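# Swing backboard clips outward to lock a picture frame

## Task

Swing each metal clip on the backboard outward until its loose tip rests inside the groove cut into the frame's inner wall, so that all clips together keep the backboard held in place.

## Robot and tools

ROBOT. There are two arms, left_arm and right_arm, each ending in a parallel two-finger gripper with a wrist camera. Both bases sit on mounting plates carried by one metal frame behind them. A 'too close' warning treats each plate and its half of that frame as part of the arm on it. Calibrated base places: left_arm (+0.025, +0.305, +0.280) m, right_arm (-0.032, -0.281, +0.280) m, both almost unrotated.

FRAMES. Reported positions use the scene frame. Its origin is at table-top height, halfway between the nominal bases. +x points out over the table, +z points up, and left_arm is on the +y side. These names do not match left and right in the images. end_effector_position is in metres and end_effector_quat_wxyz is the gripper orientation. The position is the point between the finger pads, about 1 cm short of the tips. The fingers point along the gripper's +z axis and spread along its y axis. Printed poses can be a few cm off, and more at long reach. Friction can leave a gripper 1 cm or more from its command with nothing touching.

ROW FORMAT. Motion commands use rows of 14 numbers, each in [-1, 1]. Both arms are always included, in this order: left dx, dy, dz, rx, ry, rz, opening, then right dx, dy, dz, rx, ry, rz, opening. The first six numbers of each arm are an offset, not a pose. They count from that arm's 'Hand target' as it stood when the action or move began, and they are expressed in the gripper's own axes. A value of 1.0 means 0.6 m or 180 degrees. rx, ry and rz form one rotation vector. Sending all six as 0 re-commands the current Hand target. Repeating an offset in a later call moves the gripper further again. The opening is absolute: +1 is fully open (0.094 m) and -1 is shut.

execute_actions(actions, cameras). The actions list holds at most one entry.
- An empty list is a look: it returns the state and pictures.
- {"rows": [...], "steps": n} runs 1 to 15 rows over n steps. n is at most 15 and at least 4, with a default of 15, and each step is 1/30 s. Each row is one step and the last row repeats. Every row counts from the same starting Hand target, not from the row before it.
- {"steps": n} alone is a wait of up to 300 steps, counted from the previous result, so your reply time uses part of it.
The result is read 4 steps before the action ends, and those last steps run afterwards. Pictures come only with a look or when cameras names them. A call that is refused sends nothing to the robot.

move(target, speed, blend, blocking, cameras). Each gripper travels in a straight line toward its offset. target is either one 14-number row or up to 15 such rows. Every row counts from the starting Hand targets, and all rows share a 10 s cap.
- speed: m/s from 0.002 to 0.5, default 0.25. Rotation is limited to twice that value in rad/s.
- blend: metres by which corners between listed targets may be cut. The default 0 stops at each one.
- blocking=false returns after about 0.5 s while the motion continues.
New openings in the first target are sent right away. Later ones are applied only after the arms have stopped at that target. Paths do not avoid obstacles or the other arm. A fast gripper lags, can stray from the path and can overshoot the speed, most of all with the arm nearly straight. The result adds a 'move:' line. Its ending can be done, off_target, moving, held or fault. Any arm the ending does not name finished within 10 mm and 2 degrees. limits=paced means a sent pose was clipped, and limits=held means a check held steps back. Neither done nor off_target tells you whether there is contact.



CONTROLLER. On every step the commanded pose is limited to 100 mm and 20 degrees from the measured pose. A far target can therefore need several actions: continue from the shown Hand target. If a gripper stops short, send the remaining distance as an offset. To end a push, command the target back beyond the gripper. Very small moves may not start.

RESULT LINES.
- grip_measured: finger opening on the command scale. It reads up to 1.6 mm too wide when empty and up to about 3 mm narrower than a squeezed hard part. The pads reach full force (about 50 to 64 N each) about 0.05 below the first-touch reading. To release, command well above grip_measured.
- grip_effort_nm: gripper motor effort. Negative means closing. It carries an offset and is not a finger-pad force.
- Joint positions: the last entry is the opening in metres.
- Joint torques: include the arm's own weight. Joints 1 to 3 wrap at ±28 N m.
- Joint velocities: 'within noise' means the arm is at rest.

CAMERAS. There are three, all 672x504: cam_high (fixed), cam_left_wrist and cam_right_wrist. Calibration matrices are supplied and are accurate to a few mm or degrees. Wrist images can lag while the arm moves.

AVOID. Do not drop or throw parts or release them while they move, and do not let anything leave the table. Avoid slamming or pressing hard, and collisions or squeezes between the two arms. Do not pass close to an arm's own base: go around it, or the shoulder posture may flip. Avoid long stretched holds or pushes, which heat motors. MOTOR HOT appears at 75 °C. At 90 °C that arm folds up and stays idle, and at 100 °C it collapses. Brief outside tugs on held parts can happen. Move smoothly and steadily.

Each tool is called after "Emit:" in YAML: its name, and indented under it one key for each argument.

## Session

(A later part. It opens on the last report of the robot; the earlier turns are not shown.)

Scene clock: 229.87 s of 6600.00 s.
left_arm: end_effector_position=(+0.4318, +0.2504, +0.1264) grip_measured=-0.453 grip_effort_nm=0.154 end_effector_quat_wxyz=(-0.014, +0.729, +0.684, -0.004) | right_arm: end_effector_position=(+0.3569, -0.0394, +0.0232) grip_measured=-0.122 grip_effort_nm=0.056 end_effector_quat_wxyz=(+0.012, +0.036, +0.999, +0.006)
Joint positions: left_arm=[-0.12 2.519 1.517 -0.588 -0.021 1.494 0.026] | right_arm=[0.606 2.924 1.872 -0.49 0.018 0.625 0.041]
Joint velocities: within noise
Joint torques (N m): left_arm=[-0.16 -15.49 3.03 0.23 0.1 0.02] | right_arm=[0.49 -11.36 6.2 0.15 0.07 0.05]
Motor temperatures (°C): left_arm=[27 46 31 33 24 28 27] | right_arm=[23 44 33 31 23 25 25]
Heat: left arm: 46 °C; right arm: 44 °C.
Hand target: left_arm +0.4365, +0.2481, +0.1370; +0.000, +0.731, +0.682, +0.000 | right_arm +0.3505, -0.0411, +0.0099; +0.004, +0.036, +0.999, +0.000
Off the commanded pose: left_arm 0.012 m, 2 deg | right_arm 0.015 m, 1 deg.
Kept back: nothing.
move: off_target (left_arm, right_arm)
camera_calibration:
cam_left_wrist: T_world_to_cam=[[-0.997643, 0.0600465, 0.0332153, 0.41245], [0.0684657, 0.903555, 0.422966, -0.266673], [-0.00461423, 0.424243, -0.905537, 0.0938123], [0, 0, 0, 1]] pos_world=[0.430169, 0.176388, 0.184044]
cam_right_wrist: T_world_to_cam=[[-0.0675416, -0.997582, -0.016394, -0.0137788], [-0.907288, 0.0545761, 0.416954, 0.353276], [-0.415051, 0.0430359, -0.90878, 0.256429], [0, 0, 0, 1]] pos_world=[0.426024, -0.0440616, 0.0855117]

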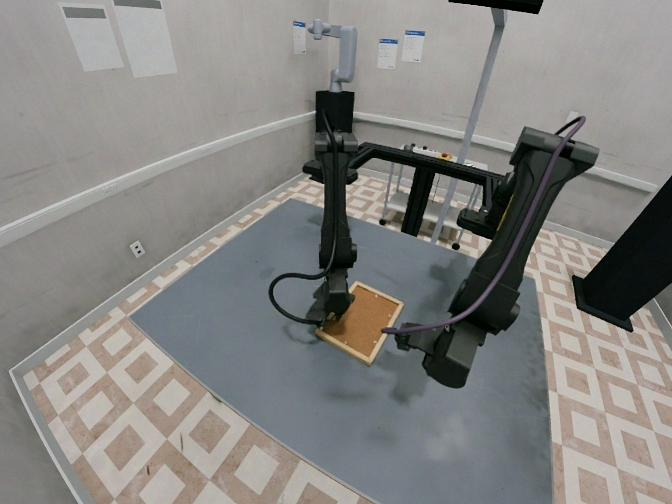

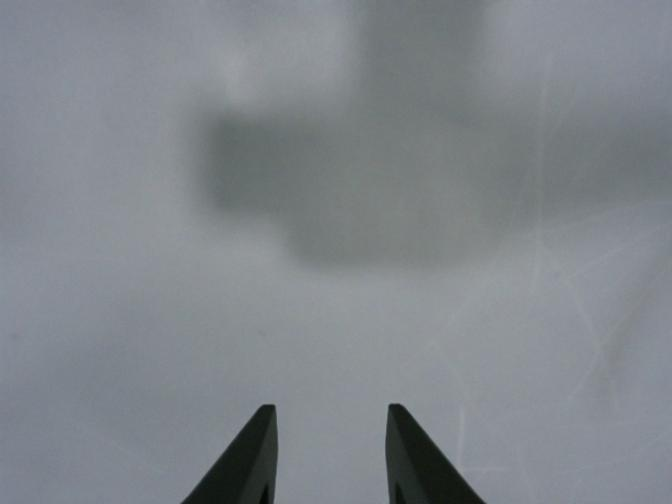

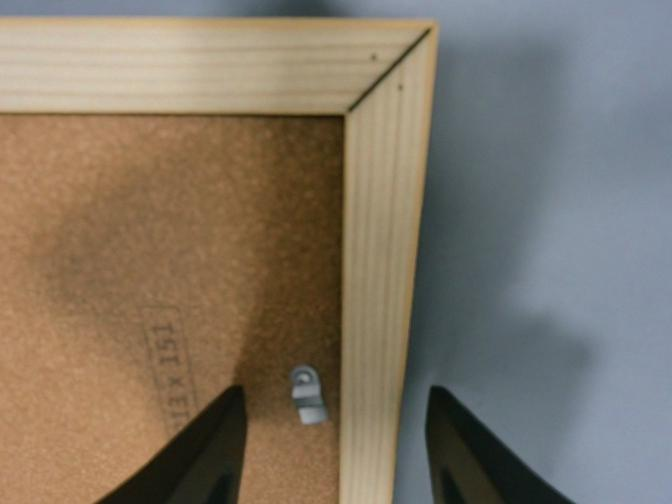

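Emit:
move:
  target:
    - [0,0,0,0,0,0,-0.45, -0.012,0,-0.035,0,0,0,-0.12]
    - [0,0,0,0,0,0,-0.45, 0.0,0,-0.035,0,0,0,-0.12]
    - [0,0,0,0,0,0,-0.45, 0,0,-0.002,0,0,0,-0.12]
  speed: 0.08

Emit:
zoom_image:
  camera: "cam_right_wrist"
  region: [200, 280, 420, 500]

Scene clock: 231.17 s of 6600.00 s.
left_arm: end_effector_position=(+0.4318, +0.2504, +0.1264) grip_measured=-0.453 grip_effort_nm=0.154 end_effector_quat_wxyz=(-0.014, +0.729, +0.684, -0.004) | right_arm: end_effector_position=(+0.3515, -0.0427, +0.0226) grip_measured=-0.122 grip_effort_nm=0.046 end_effector_quat_wxyz=(+0.003, +0.036, +0.999, +0.000)
Joint positions: left_arm=[-0.12 2.519 1.517 -0.588 -0.021 1.494 0.026] | right_arm=[0.606 2.923 1.868 -0.509 0.018 0.625 0.041]
Joint velocities: within noise
Joint torques (N m): left_arm=[-0.17 -15.49 3.04 0.23 0.1 0.02] | right_arm=[0.49 -11.33 6.34 0.25 0.05 0.07]
Motor temperatures (°C): left_arm=[27 46 31 33 24 28 27] | right_arm=[23 44 33 31 23 25 25]
Heat: left arm: 46 °C; right arm: 44 °C.
Hand target: left_arm +0.4365, +0.2481, +0.1370; +0.000, +0.731, +0.682, +0.000 | right_arm +0.3504, -0.0411, +0.0110; +0.004, +0.036, +0.999, -0.001
Off the commanded pose: left_arm 0.012 m, 2 deg | right_arm 0.012 m, 0 deg.
Kept back: nothing.
move: off_target (left_arm, right_arm)
camera_calibration:
cam_left_wrist: T_world_to_cam=[[-0.997643, 0.0600465, 0.0332153, 0.41245], [0.0684657, 0.903555, 0.422966, -0.266673], [-0.00461423, 0.424243, -0.905537, 0.0938123], [0, 0, 0, 1]] pos_world=[0.430169, 0.176388, 0.184044]
cam_right_wrist: T_world_to_cam=[[-0.0678048, -0.997693, -0.00330848, -0.0176629], [-0.899139, 0.0596691, 0.433577, 0.345825], [-0.43238, 0.0323734, -0.90111, 0.259214], [0, 0, 0, 1]] pos_world=[0.421826, -0.0466488, 0.0835804]

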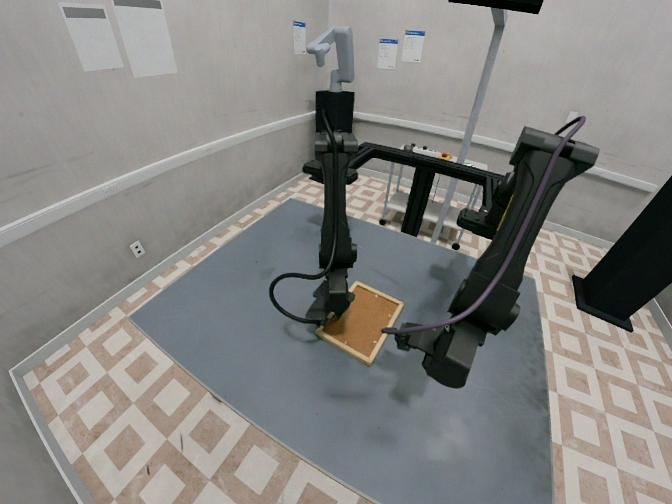

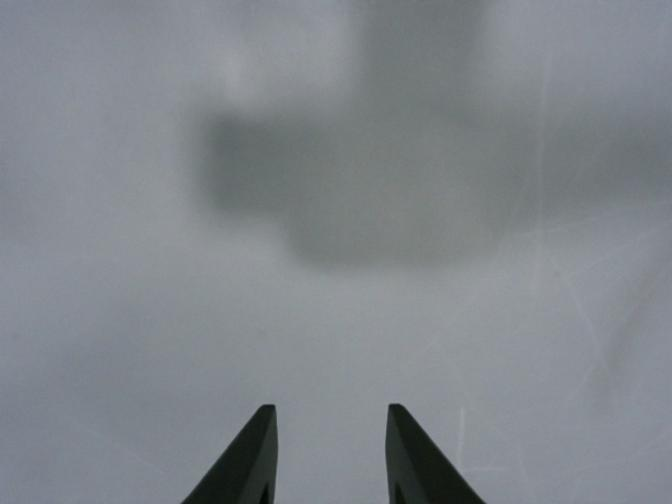

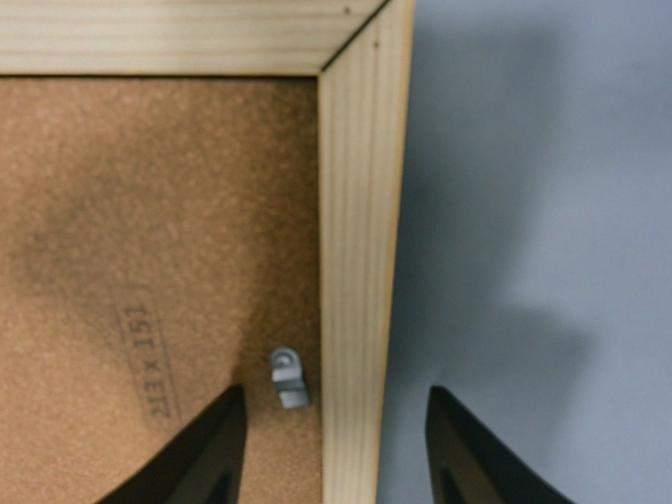

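Scaled by 2.291 from the camera's 672x504 image, which has a finer 960x720 frame.

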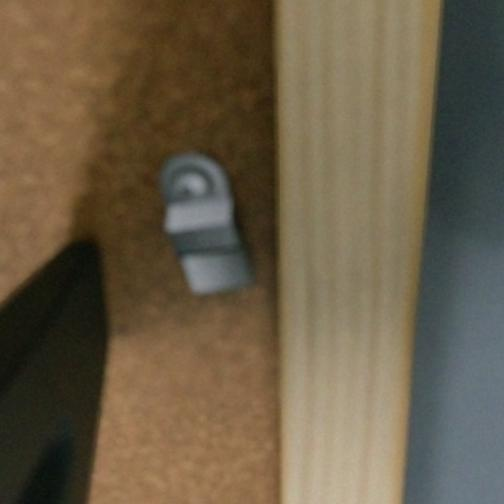

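Emit:
move:
  target: [0,0,0,0,0,0,-0.45, -0.003,0,0.006,0,0,0,-0.12]
  speed: 0.03

Emit:
zoom_image:
  camera: "cam_right_wrist"
  region: [200, 280, 420, 500]

Scene clock: 232.13 s of 6600.00 s.
left_arm: end_effector_position=(+0.4319, +0.2504, +0.1264) grip_measured=-0.453 grip_effort_nm=0.159 end_effector_quat_wxyz=(-0.014, +0.729, +0.684, -0.004) | right_arm: end_effector_position=(+0.3575, -0.0390, +0.0226) grip_measured=-0.122 grip_effort_nm=0.046 end_effector_quat_wxyz=(+0.011, +0.036, +0.999, +0.005)
Joint positions: left_arm=[-0.12 2.519 1.517 -0.587 -0.021 1.494 0.026] | right_arm=[0.606 2.931 1.888 -0.503 0.018 0.625 0.041]
Joint velocities: within noise
Joint torques (N m): left_arm=[-0.14 -15.5 3.02 0.23 0.1 0.02] | right_arm=[0.38 -10.99 6.23 0.23 0.03 0.02]
Motor temperatures (°C): left_arm=[27 46 31 33 24 28 27] | right_arm=[23 44 33 31 23 25 25]
Heat: left arm: 46 °C; right arm: 44 °C.
Hand target: left_arm +0.4365, +0.2480, +0.1370; +0.000, +0.731, +0.682, +0.000 | right_arm +0.3523, -0.0412, +0.0075; +0.004, +0.036, +0.999, +0.000
Off the commanded pose: left_arm 0.012 m, 2 deg | right_arm 0.016 m, 1 deg.
Kept back: nothing.
move: off_target (left_arm, right_arm)
camera_calibration:
cam_left_wrist: T_world_to_cam=[[-0.997656, 0.060044, 0.0328353, 0.412599], [0.068302, 0.903578, 0.422943, -0.266598], [-0.00427401, 0.424195, -0.905561, 0.0936842], [0, 0, 0, 1]] pos_world=[0.430241, 0.176378, 0.184045]
cam_right_wrist: T_world_to_cam=[[-0.0679185, -0.997596, -0.01374, -0.0132725], [-0.905638, 0.0558682, 0.420356, 0.353463], [-0.418578, 0.0409934, -0.907255, 0.257274], [0, 0, 0, 1]] pos_world=[0.426897, -0.0435345, 0.084651]

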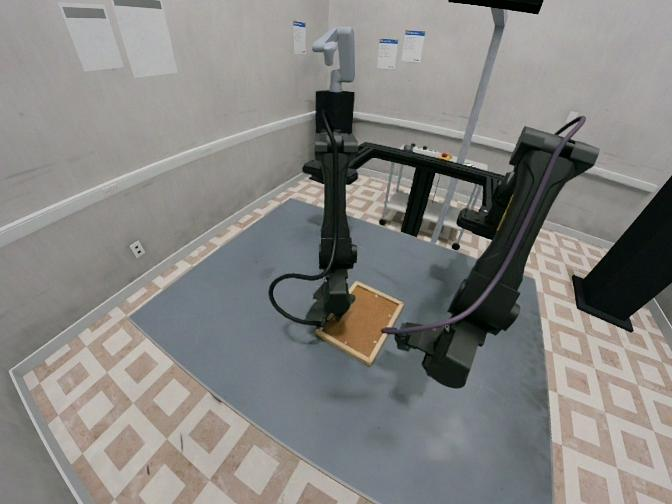

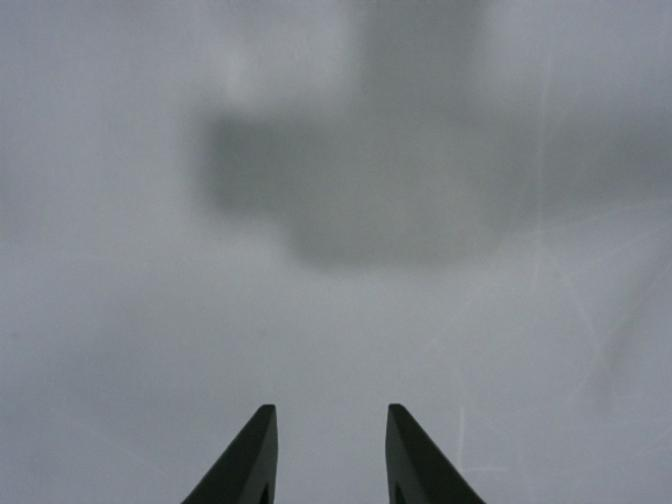

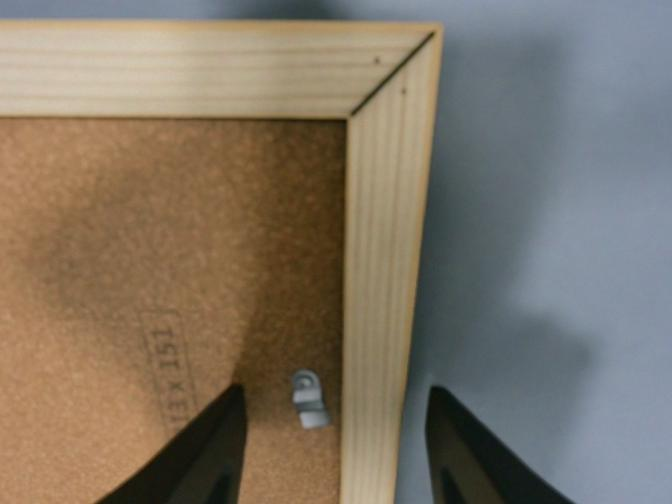

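Scaled by 2.291 from the camera's 672x504 image, which has a finer 960x720 frame.

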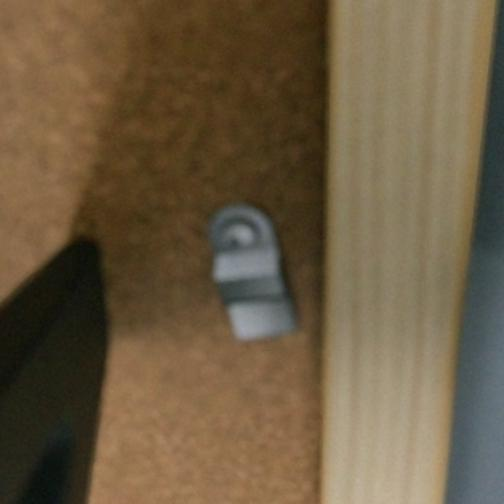

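Emit:
move:
  target:
    - [0,0,0,0,0,0,-0.45, -0.015,0,-0.035,0,0,0,-0.12]
    - [0,0,0,0,0,0,-0.45, -0.0018,0,-0.035,0,0,0,-0.12]
    - [0,0,0,0,0,0,-0.45, -0.0018,0,-0.004,0,0,0,-0.12]
  speed: 0.08

Emit:
zoom_image:
  camera: "cam_right_wrist"
  region: [200, 280, 420, 500]

Scene clock: 233.33 s of 6600.00 s.
left_arm: end_effector_position=(+0.4319, +0.2504, +0.1264) grip_measured=-0.453 grip_effort_nm=0.159 end_effector_quat_wxyz=(-0.014, +0.729, +0.684, -0.004) | right_arm: end_effector_position=(+0.3564, -0.0397, +0.0230) grip_measured=-0.122 grip_effort_nm=0.046 end_effector_quat_wxyz=(+0.008, +0.035, +0.999, +0.003)
Joint positions: left_arm=[-0.12 2.519 1.517 -0.587 -0.021 1.494 0.026] | right_arm=[0.606 2.931 1.89 -0.512 0.018 0.624 0.041]
Joint velocities: within noise
Joint torques (N m): left_arm=[-0.17 -15.47 3.02 0.22 0.1 0.02] | right_arm=[0.23 -11.41 6.12 0.21 0.04 0.01]
Motor temperatures (°C): left_arm=[27 46 31 33 24 28 27] | right_arm=[23 44 33 31 23 25 25]
Heat: left arm: 46 °C; right arm: 44 °C.
Hand target: left_arm +0.4365, +0.2481, +0.1370; +0.000, +0.731, +0.682, +0.000 | right_arm +0.3534, -0.0413, +0.0100; +0.004, +0.036, +0.999, +0.000
Off the commanded pose: left_arm 0.012 m, 2 deg | right_arm 0.013 m, 1 deg.
Kept back: nothing.
move: off_target (left_arm, right_arm)
camera_calibration:
cam_left_wrist: T_world_to_cam=[[-0.997656, 0.060044, 0.0328353, 0.412599], [0.068302, 0.903578, 0.422943, -0.266598], [-0.00427401, 0.424195, -0.905561, 0.0936842], [0, 0, 0, 1]] pos_world=[0.430241, 0.176378, 0.184045]
cam_right_wrist: T_world_to_cam=[[-0.0663695, -0.99775, -0.00950012, -0.0147334], [-0.903124, 0.0560216, 0.425709, 0.351271], [-0.424219, 0.0368339, -0.90481, 0.258934], [0, 0, 0, 1]] pos_world=[0.426109, -0.0439166, 0.0846071]

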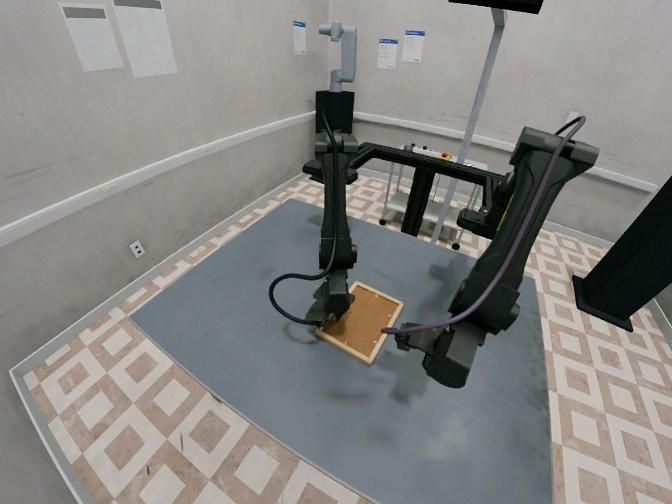

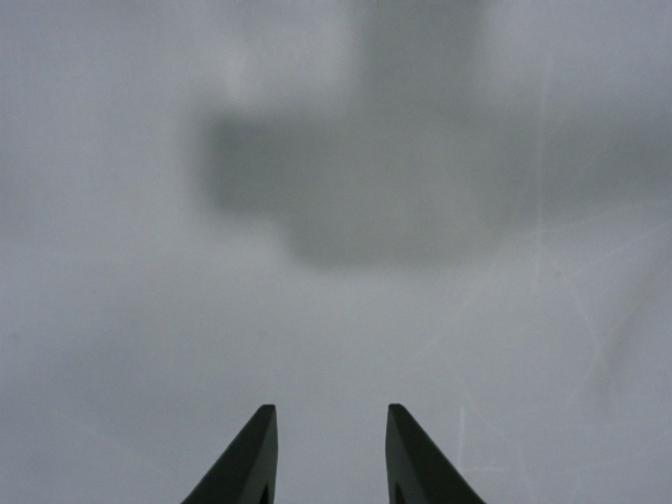

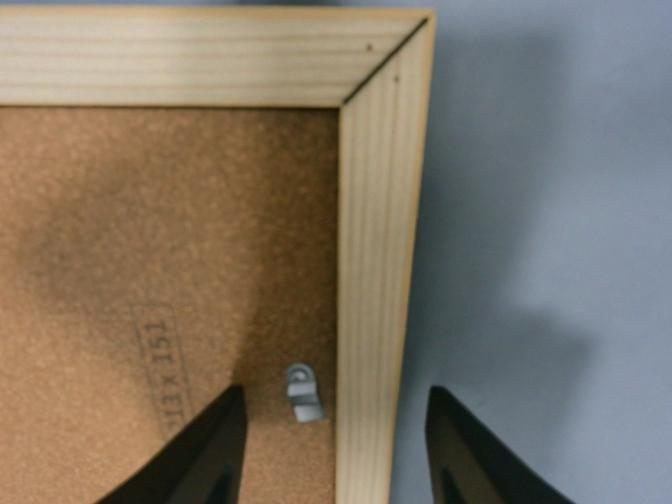

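Scaled by 2.291 from the camera's 672x504 image, which has a finer 960x720 frame.

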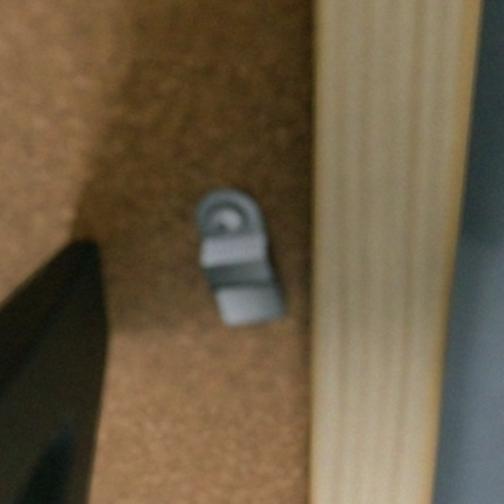

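Emit:
move:
  target:
    - [0,0,0,0,0,0,-0.45, -0.012,0,-0.035,0,0,0,-0.12]
    - [0,0,0,0,0,0,-0.45, 0.0022,0,-0.035,0,0,0,-0.12]
    - [0,0,0,0,0,0,-0.45, 0.0022,0,0.0015,0,0,0,-0.12]
  speed: 0.08

Emit:
zoom_image:
  camera: "cam_right_wrist"
  region: [200, 280, 420, 500]

Scene clock: 234.70 s of 6600.00 s.
left_arm: end_effector_position=(+0.4319, +0.2504, +0.1264) grip_measured=-0.453 grip_effort_nm=0.154 end_effector_quat_wxyz=(-0.014, +0.729, +0.684, -0.004) | right_arm: end_effector_position=(+0.3561, -0.0399, +0.0232) grip_measured=-0.122 grip_effort_nm=0.056 end_effector_quat_wxyz=(+0.009, +0.035, +0.999, +0.003)
Joint positions: left_arm=[-0.12 2.519 1.517 -0.587 -0.021 1.494 0.026] | right_arm=[0.606 2.928 1.883 -0.506 0.018 0.624 0.041]
Joint velocities: within noise
Joint torques (N m): left_arm=[-0.17 -15.47 3.03 0.22 0.1 0.02] | right_arm=[0.32 -11.18 6.41 0.23 0.06 0.02]
Motor temperatures (°C): left_arm=[27 46 31 33 24 28 27] | right_arm=[23 44 33 31 23 25 25]
Heat: left arm: 46 °C; right arm: 44 °C.
Hand target: left_arm +0.4365, +0.2481, +0.1370; +0.000, +0.731, +0.682, +0.000 | right_arm +0.3521, -0.0412, +0.0091; +0.004, +0.036, +0.999, +0.000
Off the commanded pose: left_arm 0.012 m, 2 deg | right_arm 0.015 m, 1 deg.
Kept back: nothing.
move: off_target (left_arm, right_arm)
camera_calibration:
cam_left_wrist: T_world_to_cam=[[-0.997656, 0.060044, 0.0328353, 0.412599], [0.068302, 0.903578, 0.422943, -0.266598], [-0.00427401, 0.424195, -0.905561, 0.0936842], [0, 0, 0, 1]] pos_world=[0.430241, 0.176378, 0.184045]
cam_right_wrist: T_world_to_cam=[[-0.0663808, -0.997736, -0.010829, -0.0148803], [-0.90395, 0.055539, 0.424017, 0.351258], [-0.422455, 0.0379354, -0.90559, 0.258468], [0, 0, 0, 1]] pos_world=[0.425723, -0.0441603, 0.084966]

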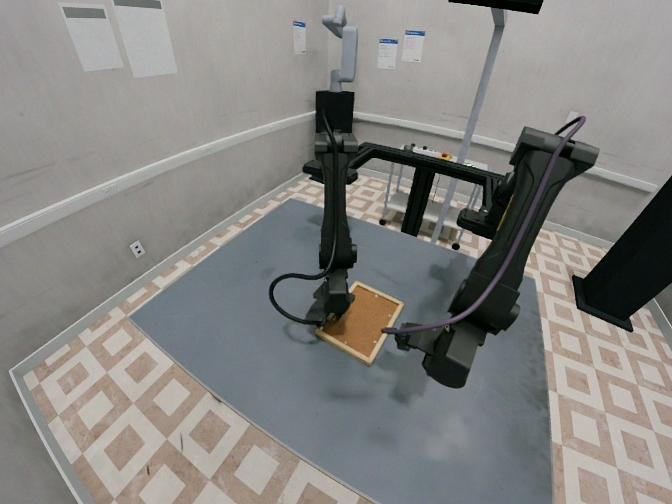

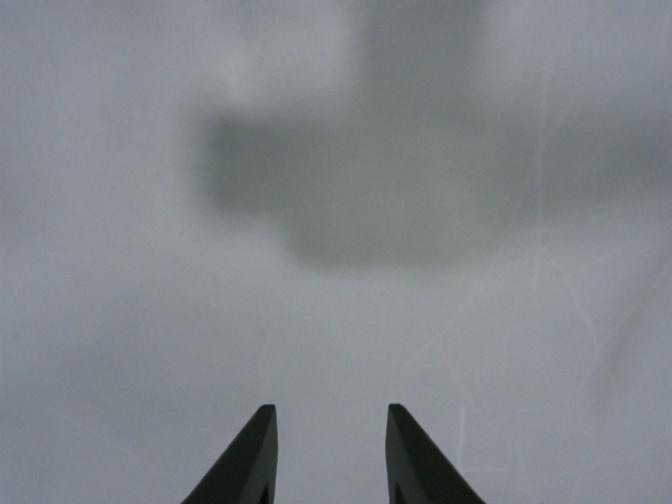

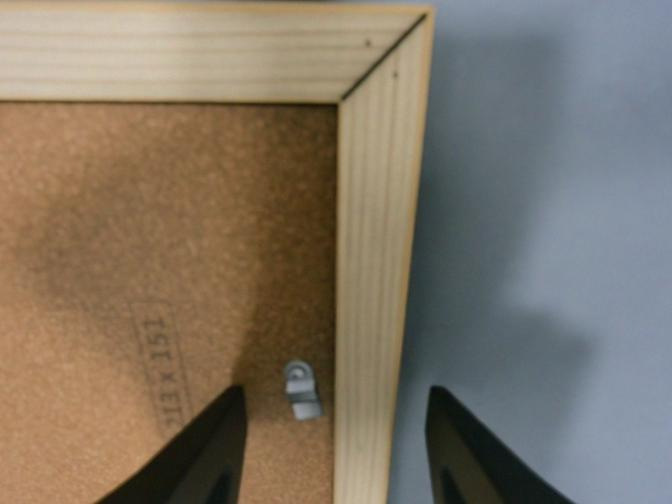

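Scaled by 2.291 from the camera's 672x504 image, which has a finer 960x720 frame.

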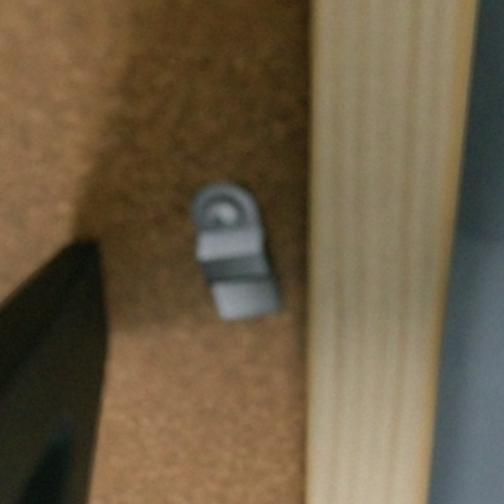

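Emit:
move:
  target:
    - [0,0,0,0,0,0,-0.45, -0.012,0,-0.035,0,0,0,-0.12]
    - [0,0,0,0,0,0,-0.45, 0.002,0,-0.035,0,0,0,-0.12]
    - [0,0,0,0,0,0,-0.45, 0.002,0,0.0015,0,0,0,-0.12]
  speed: 0.08

Emit:
zoom_image:
  camera: "cam_right_wrist"
  region: [200, 280, 420, 500]

Scene clock: 235.93 s of 6600.00 s.
left_arm: end_effector_position=(+0.4319, +0.2504, +0.1264) grip_measured=-0.453 grip_effort_nm=0.159 end_effector_quat_wxyz=(-0.014, +0.729, +0.684, -0.004) | right_arm: end_effector_position=(+0.3525, -0.0421, +0.0225) grip_measured=-0.122 grip_effort_nm=0.046 end_effector_quat_wxyz=(+0.004, +0.036, +0.999, +0.000)
Joint positions: left_arm=[-0.12 2.519 1.517 -0.587 -0.021 1.494 0.026] | right_arm=[0.606 2.926 1.875 -0.512 0.018 0.624 0.041]
Joint velocities: within noise
Joint torques (N m): left_arm=[-0.14 -15.51 3.03 0.23 0.09 0.02] | right_arm=[0.34 -10.86 6.54 0.32 0.03 0.04]
Motor temperatures (°C): left_arm=[27 46 31 33 24 28 27] | right_arm=[23 44 33 31 23 25 25]
Heat: left arm: 46 °C; right arm: 44 °C.
Hand target: left_arm +0.4365, +0.2481, +0.1370; +0.000, +0.731, +0.682, +0.000 | right_arm +0.3508, -0.0412, +0.0081; +0.004, +0.036, +0.999, -0.001
Off the commanded pose: left_arm 0.012 m, 2 deg | right_arm 0.014 m, 0 deg.
Kept back: nothing.
move: off_target (left_arm, right_arm)
camera_calibration:
cam_left_wrist: T_world_to_cam=[[-0.997656, 0.060044, 0.0328353, 0.412599], [0.068302, 0.903578, 0.422943, -0.266598], [-0.00427401, 0.424195, -0.905561, 0.0936842], [0, 0, 0, 1]] pos_world=[0.430241, 0.176378, 0.184045]
cam_right_wrist: T_world_to_cam=[[-0.066675, -0.997767, -0.00396605, -0.0173888], [-0.899627, 0.0583968, 0.432737, 0.346806], [-0.431539, 0.0324207, -0.901511, 0.259302], [0, 0, 0, 1]] pos_world=[0.422736, -0.0460091, 0.083619]

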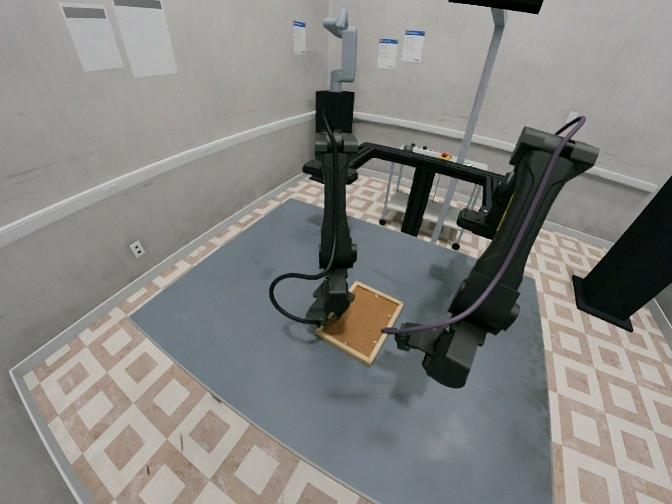

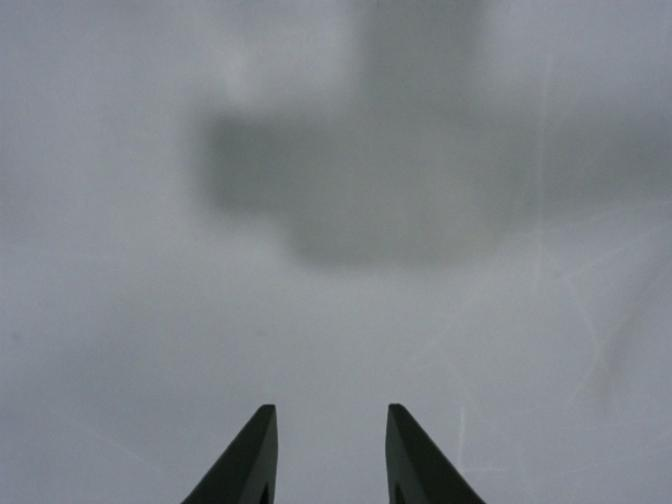

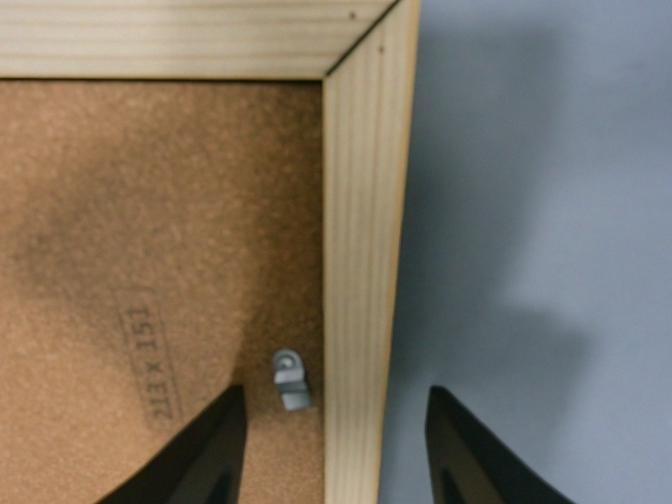

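Scaled by 2.291 from the camera's 672x504 image, which has a finer 960x720 frame.

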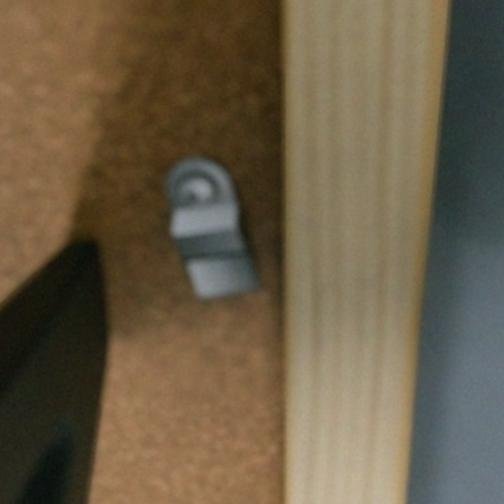

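Emit:
move:
  target:
    - [0,0,0,0,0,0,-0.45, -0.013,0,-0.035,0,0,0,-0.12]
    - [0,0,0,0,0,0,-0.45, -0.0008,0.002,-0.035,0,0,0,-0.12]
    - [0,0,0,0,0,0,-0.45, -0.0008,0.002,-0.001,0,0,0,-0.12]
  speed: 0.08

Emit:
zoom_image:
  camera: "cam_right_wrist"
  region: [200, 280, 420, 500]

Scene clock: 237.17 s of 6600.00 s.
left_arm: end_effector_position=(+0.4320, +0.2504, +0.1264) grip_measured=-0.453 grip_effort_nm=0.159 end_effector_quat_wxyz=(-0.013, +0.729, +0.684, -0.004) | right_arm: end_effector_position=(+0.3561, -0.0399, +0.0229) grip_measured=-0.122 grip_effort_nm=0.051 end_effector_quat_wxyz=(+0.009, +0.036, +0.999, +0.003)
Joint positions: left_arm=[-0.12 2.519 1.517 -0.587 -0.021 1.494 0.026] | right_arm=[0.606 2.929 1.884 -0.506 0.018 0.624 0.041]
Joint velocities: within noise
Joint torques (N m): left_arm=[-0.16 -15.47 3.06 0.22 0.11 0.02] | right_arm=[0.72 -11.19 6.24 0.23 0.04 0.04]
Motor temperatures (°C): left_arm=[27 46 31 32 24 28 27] | right_arm=[23 44 33 31 23 25 25]
Heat: left arm: 46 °C; right arm: 44 °C.
Hand target: left_arm +0.4365, +0.2480, +0.1370; +0.000, +0.731, +0.682, +0.000 | right_arm +0.3514, -0.0400, +0.0087; +0.004, +0.036, +0.999, -0.001
Off the commanded pose: left_arm 0.012 m, 2 deg | right_arm 0.015 m, 1 deg.
Kept back: nothing.
move: off_target (left_arm, right_arm)
camera_calibration:
cam_left_wrist: T_world_to_cam=[[-0.997668, 0.0600415, 0.0324552, 0.412747], [0.0681384, 0.903601, 0.422921, -0.266524], [-0.00393378, 0.424146, -0.905585, 0.0935561], [0, 0, 0, 1]] pos_world=[0.430313, 0.176368, 0.184046]
cam_right_wrist: T_world_to_cam=[[-0.0671419, -0.997685, -0.0108418, -0.0145701], [-0.903905, 0.0562229, 0.424021, 0.35144], [-0.42243, 0.0382696, -0.905587, 0.258226], [0, 0, 0, 1]] pos_world=[0.425772, -0.0441775, 0.0846702]

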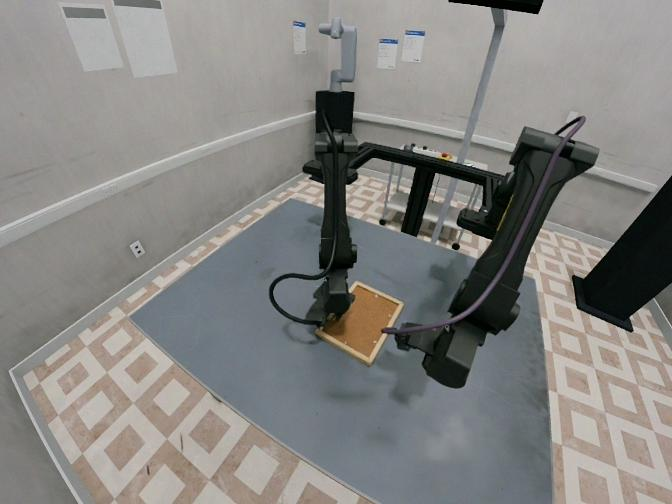

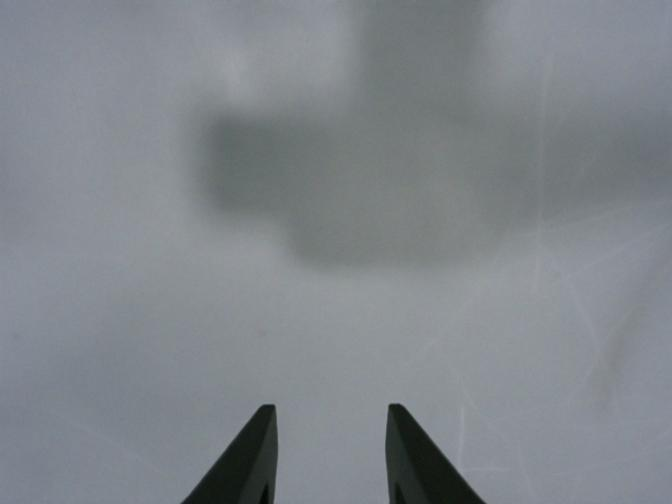

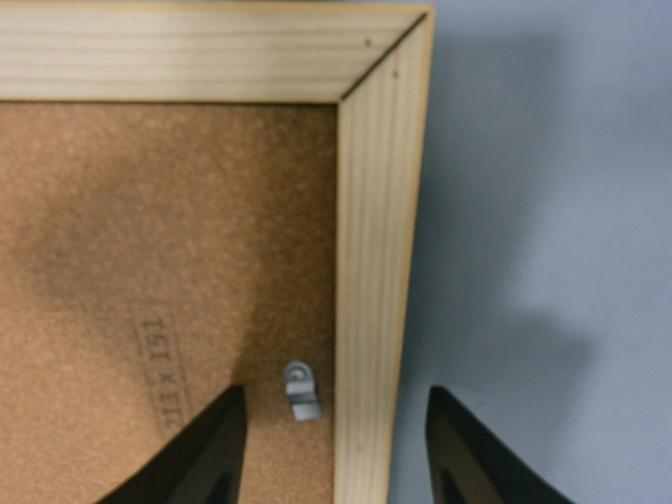

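Scaled by 2.291 from the camera's 672x504 image, which has a finer 960x720 frame.

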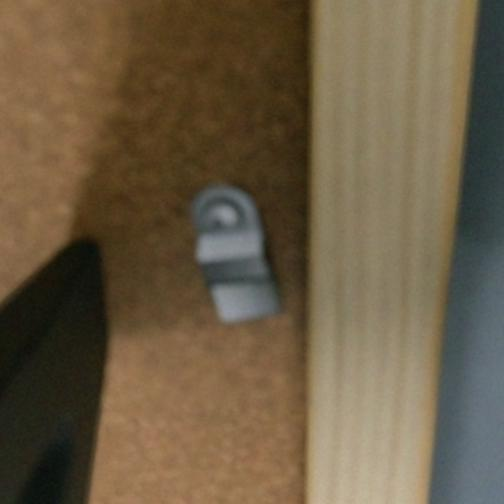

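Emit:
move:
  target:
    - [0,0,0,0,0,0,-0.45, -0.013,0,-0.035,0,0,0,-0.12]
    - [0,0,0,0,0,0,-0.45, 0.0004,0.00,-0.035,0,0,0,-0.12]
    - [0,0,0,0,0,0,-0.45, 0.0004,0.00,0,0,0,0,-0.12]
  speed: 0.08

Emit:
zoom_image:
  camera: "cam_right_wrist"
  region: [200, 280, 420, 500]

Scene clock: 239.53 s of 6600.00 s.
left_arm: end_effector_position=(+0.4320, +0.2504, +0.1264) grip_measured=-0.453 grip_effort_nm=0.159 end_effector_quat_wxyz=(-0.013, +0.729, +0.684, -0.004) | right_arm: end_effector_position=(+0.3524, -0.0422, +0.0224) grip_measured=-0.122 grip_effort_nm=0.051 end_effector_quat_wxyz=(+0.002, +0.036, +0.999, -0.001)
Joint positions: left_arm=[-0.12 2.519 1.517 -0.587 -0.021 1.494 0.026] | right_arm=[0.606 2.929 1.881 -0.519 0.018 0.625 0.041]
Joint velocities: within noise
Joint torques (N m): left_arm=[-0.17 -15.49 3.03 0.23 0.1 0.02] | right_arm=[0.64 -10.92 6.39 0.32 0.03 0.05]
Motor temperatures (°C): left_arm=[27 46 30 32 24 28 27] | right_arm=[23 45 33 31 23 25 25]
Heat: left arm: 46 °C; right arm: 45 °C.
Hand target: left_arm +0.4365, +0.2481, +0.1370; +0.000, +0.731, +0.682, +0.000 | right_arm +0.3511, -0.0400, +0.0086; +0.004, +0.036, +0.999, -0.001
Off the commanded pose: left_arm 0.012 m, 2 deg | right_arm 0.014 m, 0 deg.
Kept back: nothing.
move: off_target (left_arm, right_arm)
camera_calibration:
cam_left_wrist: T_world_to_cam=[[-0.997668, 0.0600415, 0.0324552, 0.412747], [0.0681384, 0.903601, 0.422921, -0.266524], [-0.00393378, 0.424146, -0.905585, 0.0935561], [0, 0, 0, 1]] pos_world=[0.430313, 0.176368, 0.184046]
cam_right_wrist: T_world_to_cam=[[-0.0677788, -0.997698, -0.0019769, -0.0170855], [-0.898295, 0.0601633, 0.435255, 0.346339], [-0.434135, 0.0312769, -0.900305, 0.260028], [0, 0, 0, 1]] pos_world=[0.422844, -0.046016, 0.0833249]

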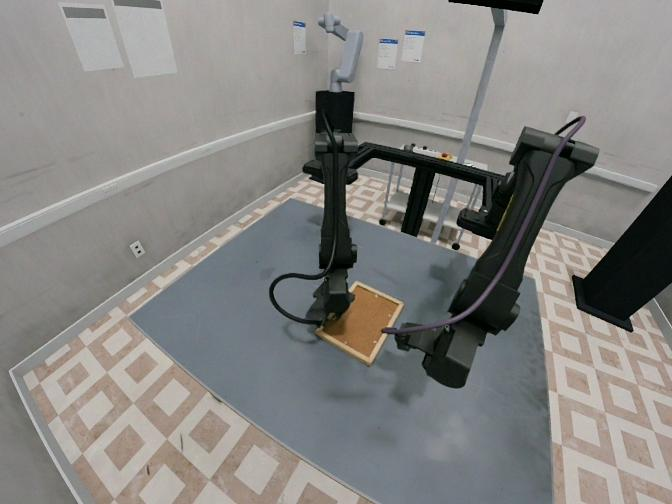

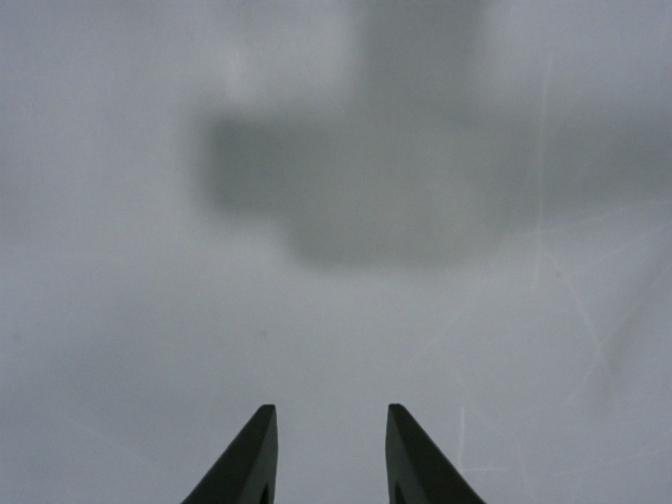

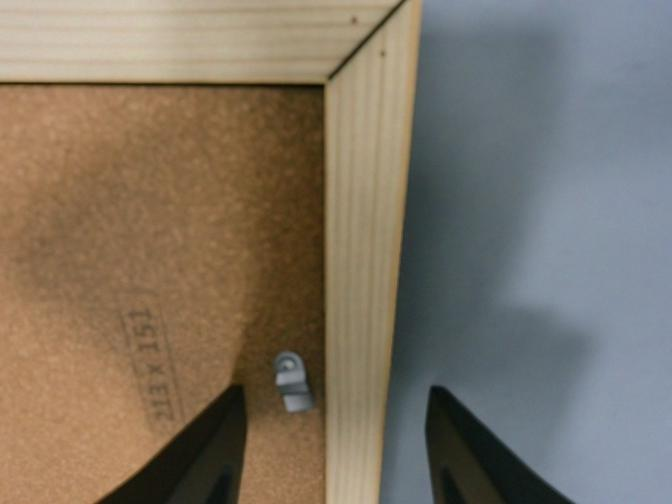

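Scaled by 2.291 from the camera's 672x504 image, which has a finer 960x720 frame.

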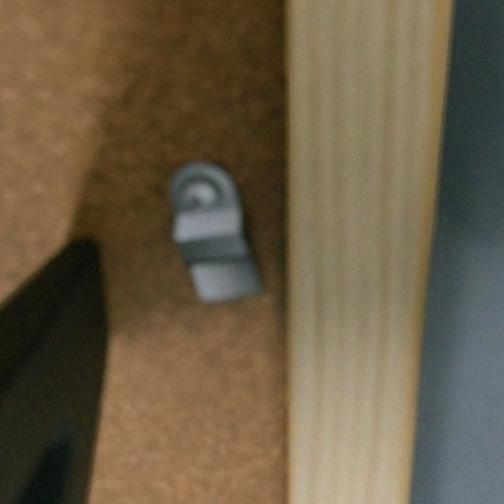

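Emit:
move:
  target:
    - [0,0,0,0,0,0,-0.45, 0,0,0,0,0,0,-0.36]
    - [0,0,0,0,0,0,-0.45, 0,-0.005,0,0,0,0,-0.46]
  speed: 0.03

Emit:
zoom_image:
  camera: "cam_right_wrist"
  region: [200, 280, 420, 500]

Scene clock: 242.20 s of 6600.00 s.
left_arm: end_effector_position=(+0.4320, +0.2504, +0.1264) grip_measured=-0.453 grip_effort_nm=0.164 end_effector_quat_wxyz=(-0.013, +0.729, +0.684, -0.004) | right_arm: end_effector_position=(+0.3557, -0.0399, +0.0225) grip_measured=-0.458 grip_effort_nm=-0.139 end_effector_quat_wxyz=(+0.009, +0.036, +0.999, +0.004)
Joint positions: left_arm=[-0.12 2.519 1.517 -0.587 -0.021 1.494 0.026] | right_arm=[0.606 2.929 1.881 -0.503 0.017 0.625 0.025]
Joint velocities: within noise
Joint torques (N m): left_arm=[-0.16 -15.5 3 0.22 0.1 0.03] | right_arm=[0.27 -11.7 5.3 0.27 0.05 -0.02]
Motor temperatures (°C): left_arm=[27 46 30 32 24 27 27] | right_arm=[23 45 33 31 23 25 25]
Heat: left arm: 46 °C; right arm: 45 °C.
Hand target: left_arm +0.4365, +0.2481, +0.1370; +0.000, +0.731, +0.682, +0.000 | right_arm +0.3509, -0.0430, +0.0086; +0.004, +0.036, +0.999, -0.001
Off the commanded pose: left_arm 0.012 m, 2 deg | right_arm 0.015 m, 1 deg.
Kept back: nothing.
move: off_target (left_arm, right_arm); target 2's new opening was sent with right_arm's hand 0.015 m and 1 deg from that target
camera_calibration:
cam_left_wrist: T_world_to_cam=[[-0.997668, 0.0600415, 0.0324552, 0.412747], [0.0681384, 0.903601, 0.422921, -0.266524], [-0.00393378, 0.424146, -0.905585, 0.0935561], [0, 0, 0, 1]] pos_world=[0.430313, 0.176368, 0.184046]
cam_right_wrist: T_world_to_cam=[[-0.0678967, -0.997621, -0.011919, -0.0143895], [-0.903966, 0.0564586, 0.423861, 0.351296], [-0.42218, 0.0395531, -0.905649, 0.257632], [0, 0, 0, 1]] pos_world=[0.425349, -0.0443791, 0.084252]

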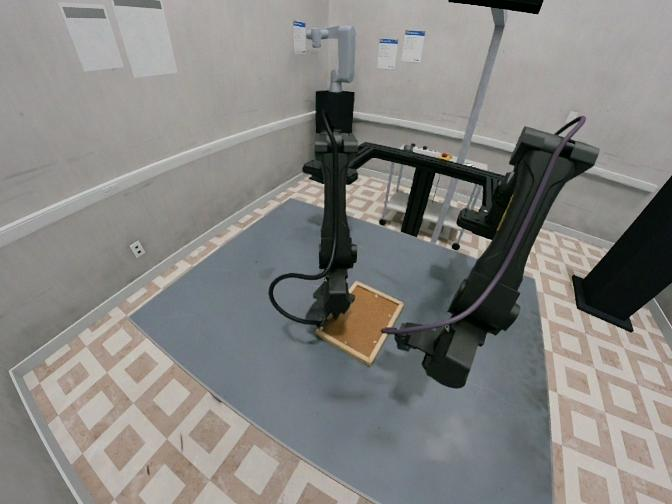

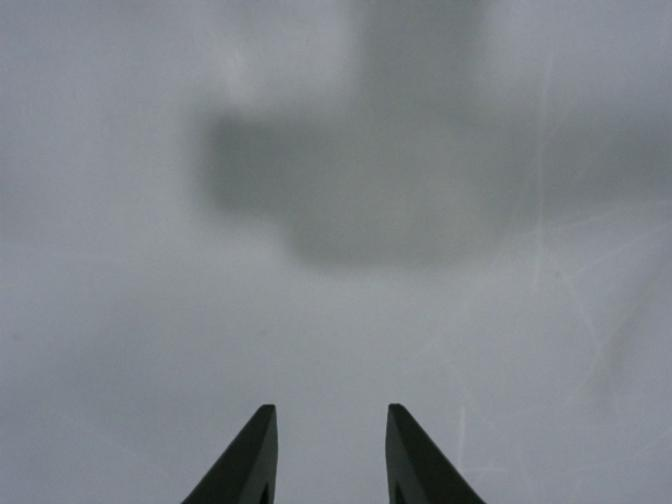

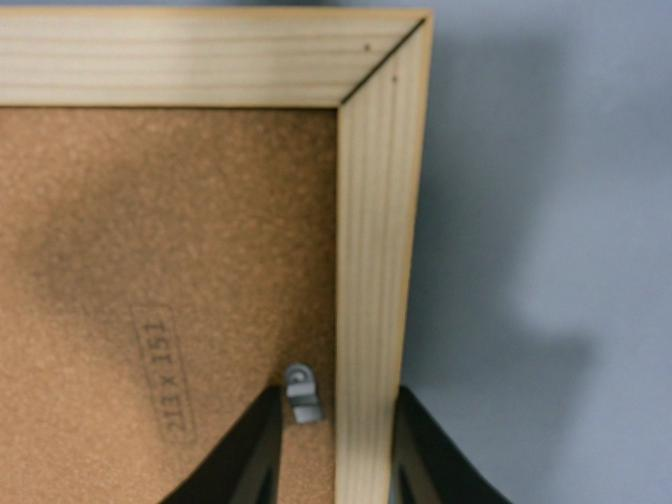

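Scaled by 2.291 from the camera's 672x504 image, which has a finer 960x720 frame.

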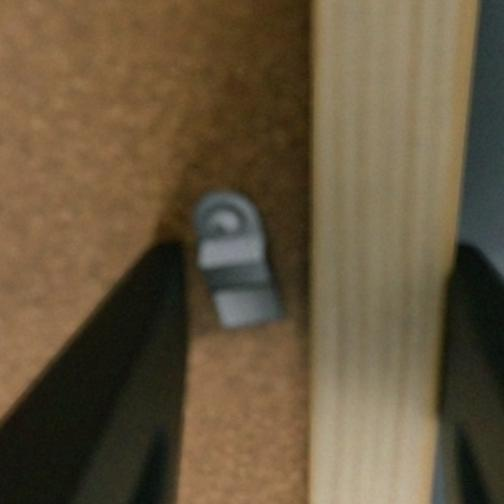

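Emit:
move:
  target:
    - [0,0,0,0,0,0,-0.45, 0,0.005,-0.01,0,0,0,-0.2]
    - [0,0,0,0,0,0,-0.45, 0.008,0.005,-0.01,0,0,0,-0.2]
    - [0,0,0,0,0,0,-0.45, -0.012,0.005,-0.01,0,0,0,-0.2]
    - [0,0,0,0,0,0,-0.45, 0.003,0.005,-0.01,0,0,0,-0.2]
    - [0,0,0,0,0,0,-0.45, -0.006,0.005,-0.006,0,0,0,-0.2]
    - [0,0,0,0,0,0,-0.45, -0.003,0.003,-0.002,0,0,0,-0.2]
  speed: 0.1

Emit:
zoom_image:
  camera: "cam_right_wrist"
  region: [200, 280, 420, 500]

Scene clock: 244.17 s of 6600.00 s.
left_arm: end_effector_position=(+0.4321, +0.2503, +0.1264) grip_measured=-0.453 grip_effort_nm=0.159 end_effector_quat_wxyz=(-0.013, +0.729, +0.684, -0.004) | right_arm: end_effector_position=(+0.3608, -0.0364, +0.0244) grip_measured=-0.202 grip_effort_nm=0.056 end_effector_quat_wxyz=(+0.014, +0.037, +0.999, +0.007)
Joint positions: left_arm=[-0.12 2.519 1.517 -0.587 -0.021 1.494 0.026] | right_arm=[0.607 2.932 1.899 -0.505 0.017 0.628 0.038]
Joint velocities: within noise
Joint torques (N m): left_arm=[-0.16 -15.49 3.02 0.22 0.1 0.02] | right_arm=[0.31 -11.51 5.34 0.16 0.05 -0.01]
Motor temperatures (°C): left_arm=[27 46 30 32 24 27 27] | right_arm=[23 45 33 31 23 25 25]
Heat: left arm: 46 °C; right arm: 45 °C.
Hand target: left_arm +0.4365, +0.2480, +0.1370; +0.000, +0.731, +0.682, +0.000 | right_arm +0.3529, -0.0414, +0.0099; +0.004, +0.036, +0.999, +0.000
Off the commanded pose: left_arm 0.012 m, 2 deg | right_arm 0.017 m, 1 deg.
Kept back: nothing.
move: off_target (left_arm, right_arm)
camera_calibration:
cam_left_wrist: T_world_to_cam=[[-0.997681, 0.0600389, 0.0320752, 0.412896], [0.0679748, 0.903624, 0.422899, -0.26645], [-0.00359353, 0.424098, -0.905609, 0.0934279], [0, 0, 0, 1]] pos_world=[0.430386, 0.176358, 0.184047]
cam_right_wrist: T_world_to_cam=[[-0.0694213, -0.997396, -0.0195351, -0.00977247], [-0.908488, 0.0551193, 0.414261, 0.356661], [-0.412105, 0.046506, -0.909949, 0.258141], [0, 0, 0, 1]] pos_world=[0.429725, -0.041411, 0.0869536]

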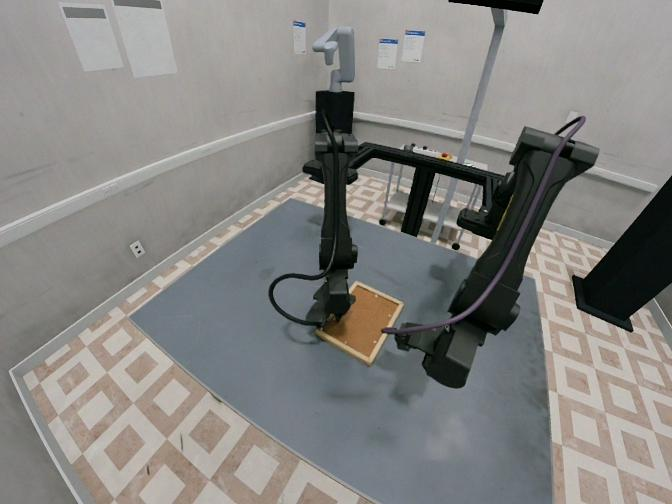

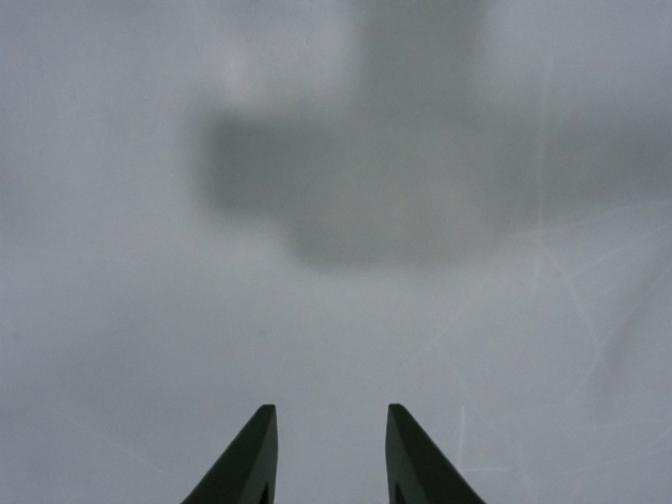

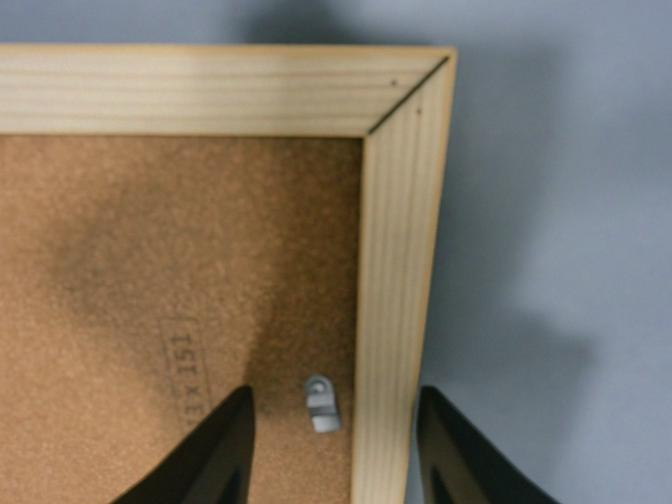

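Scaled by 2.291 from the camera's 672x504 image, which has a finer 960x720 frame.

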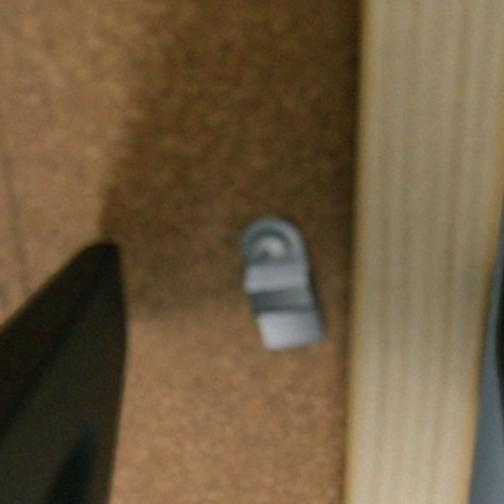

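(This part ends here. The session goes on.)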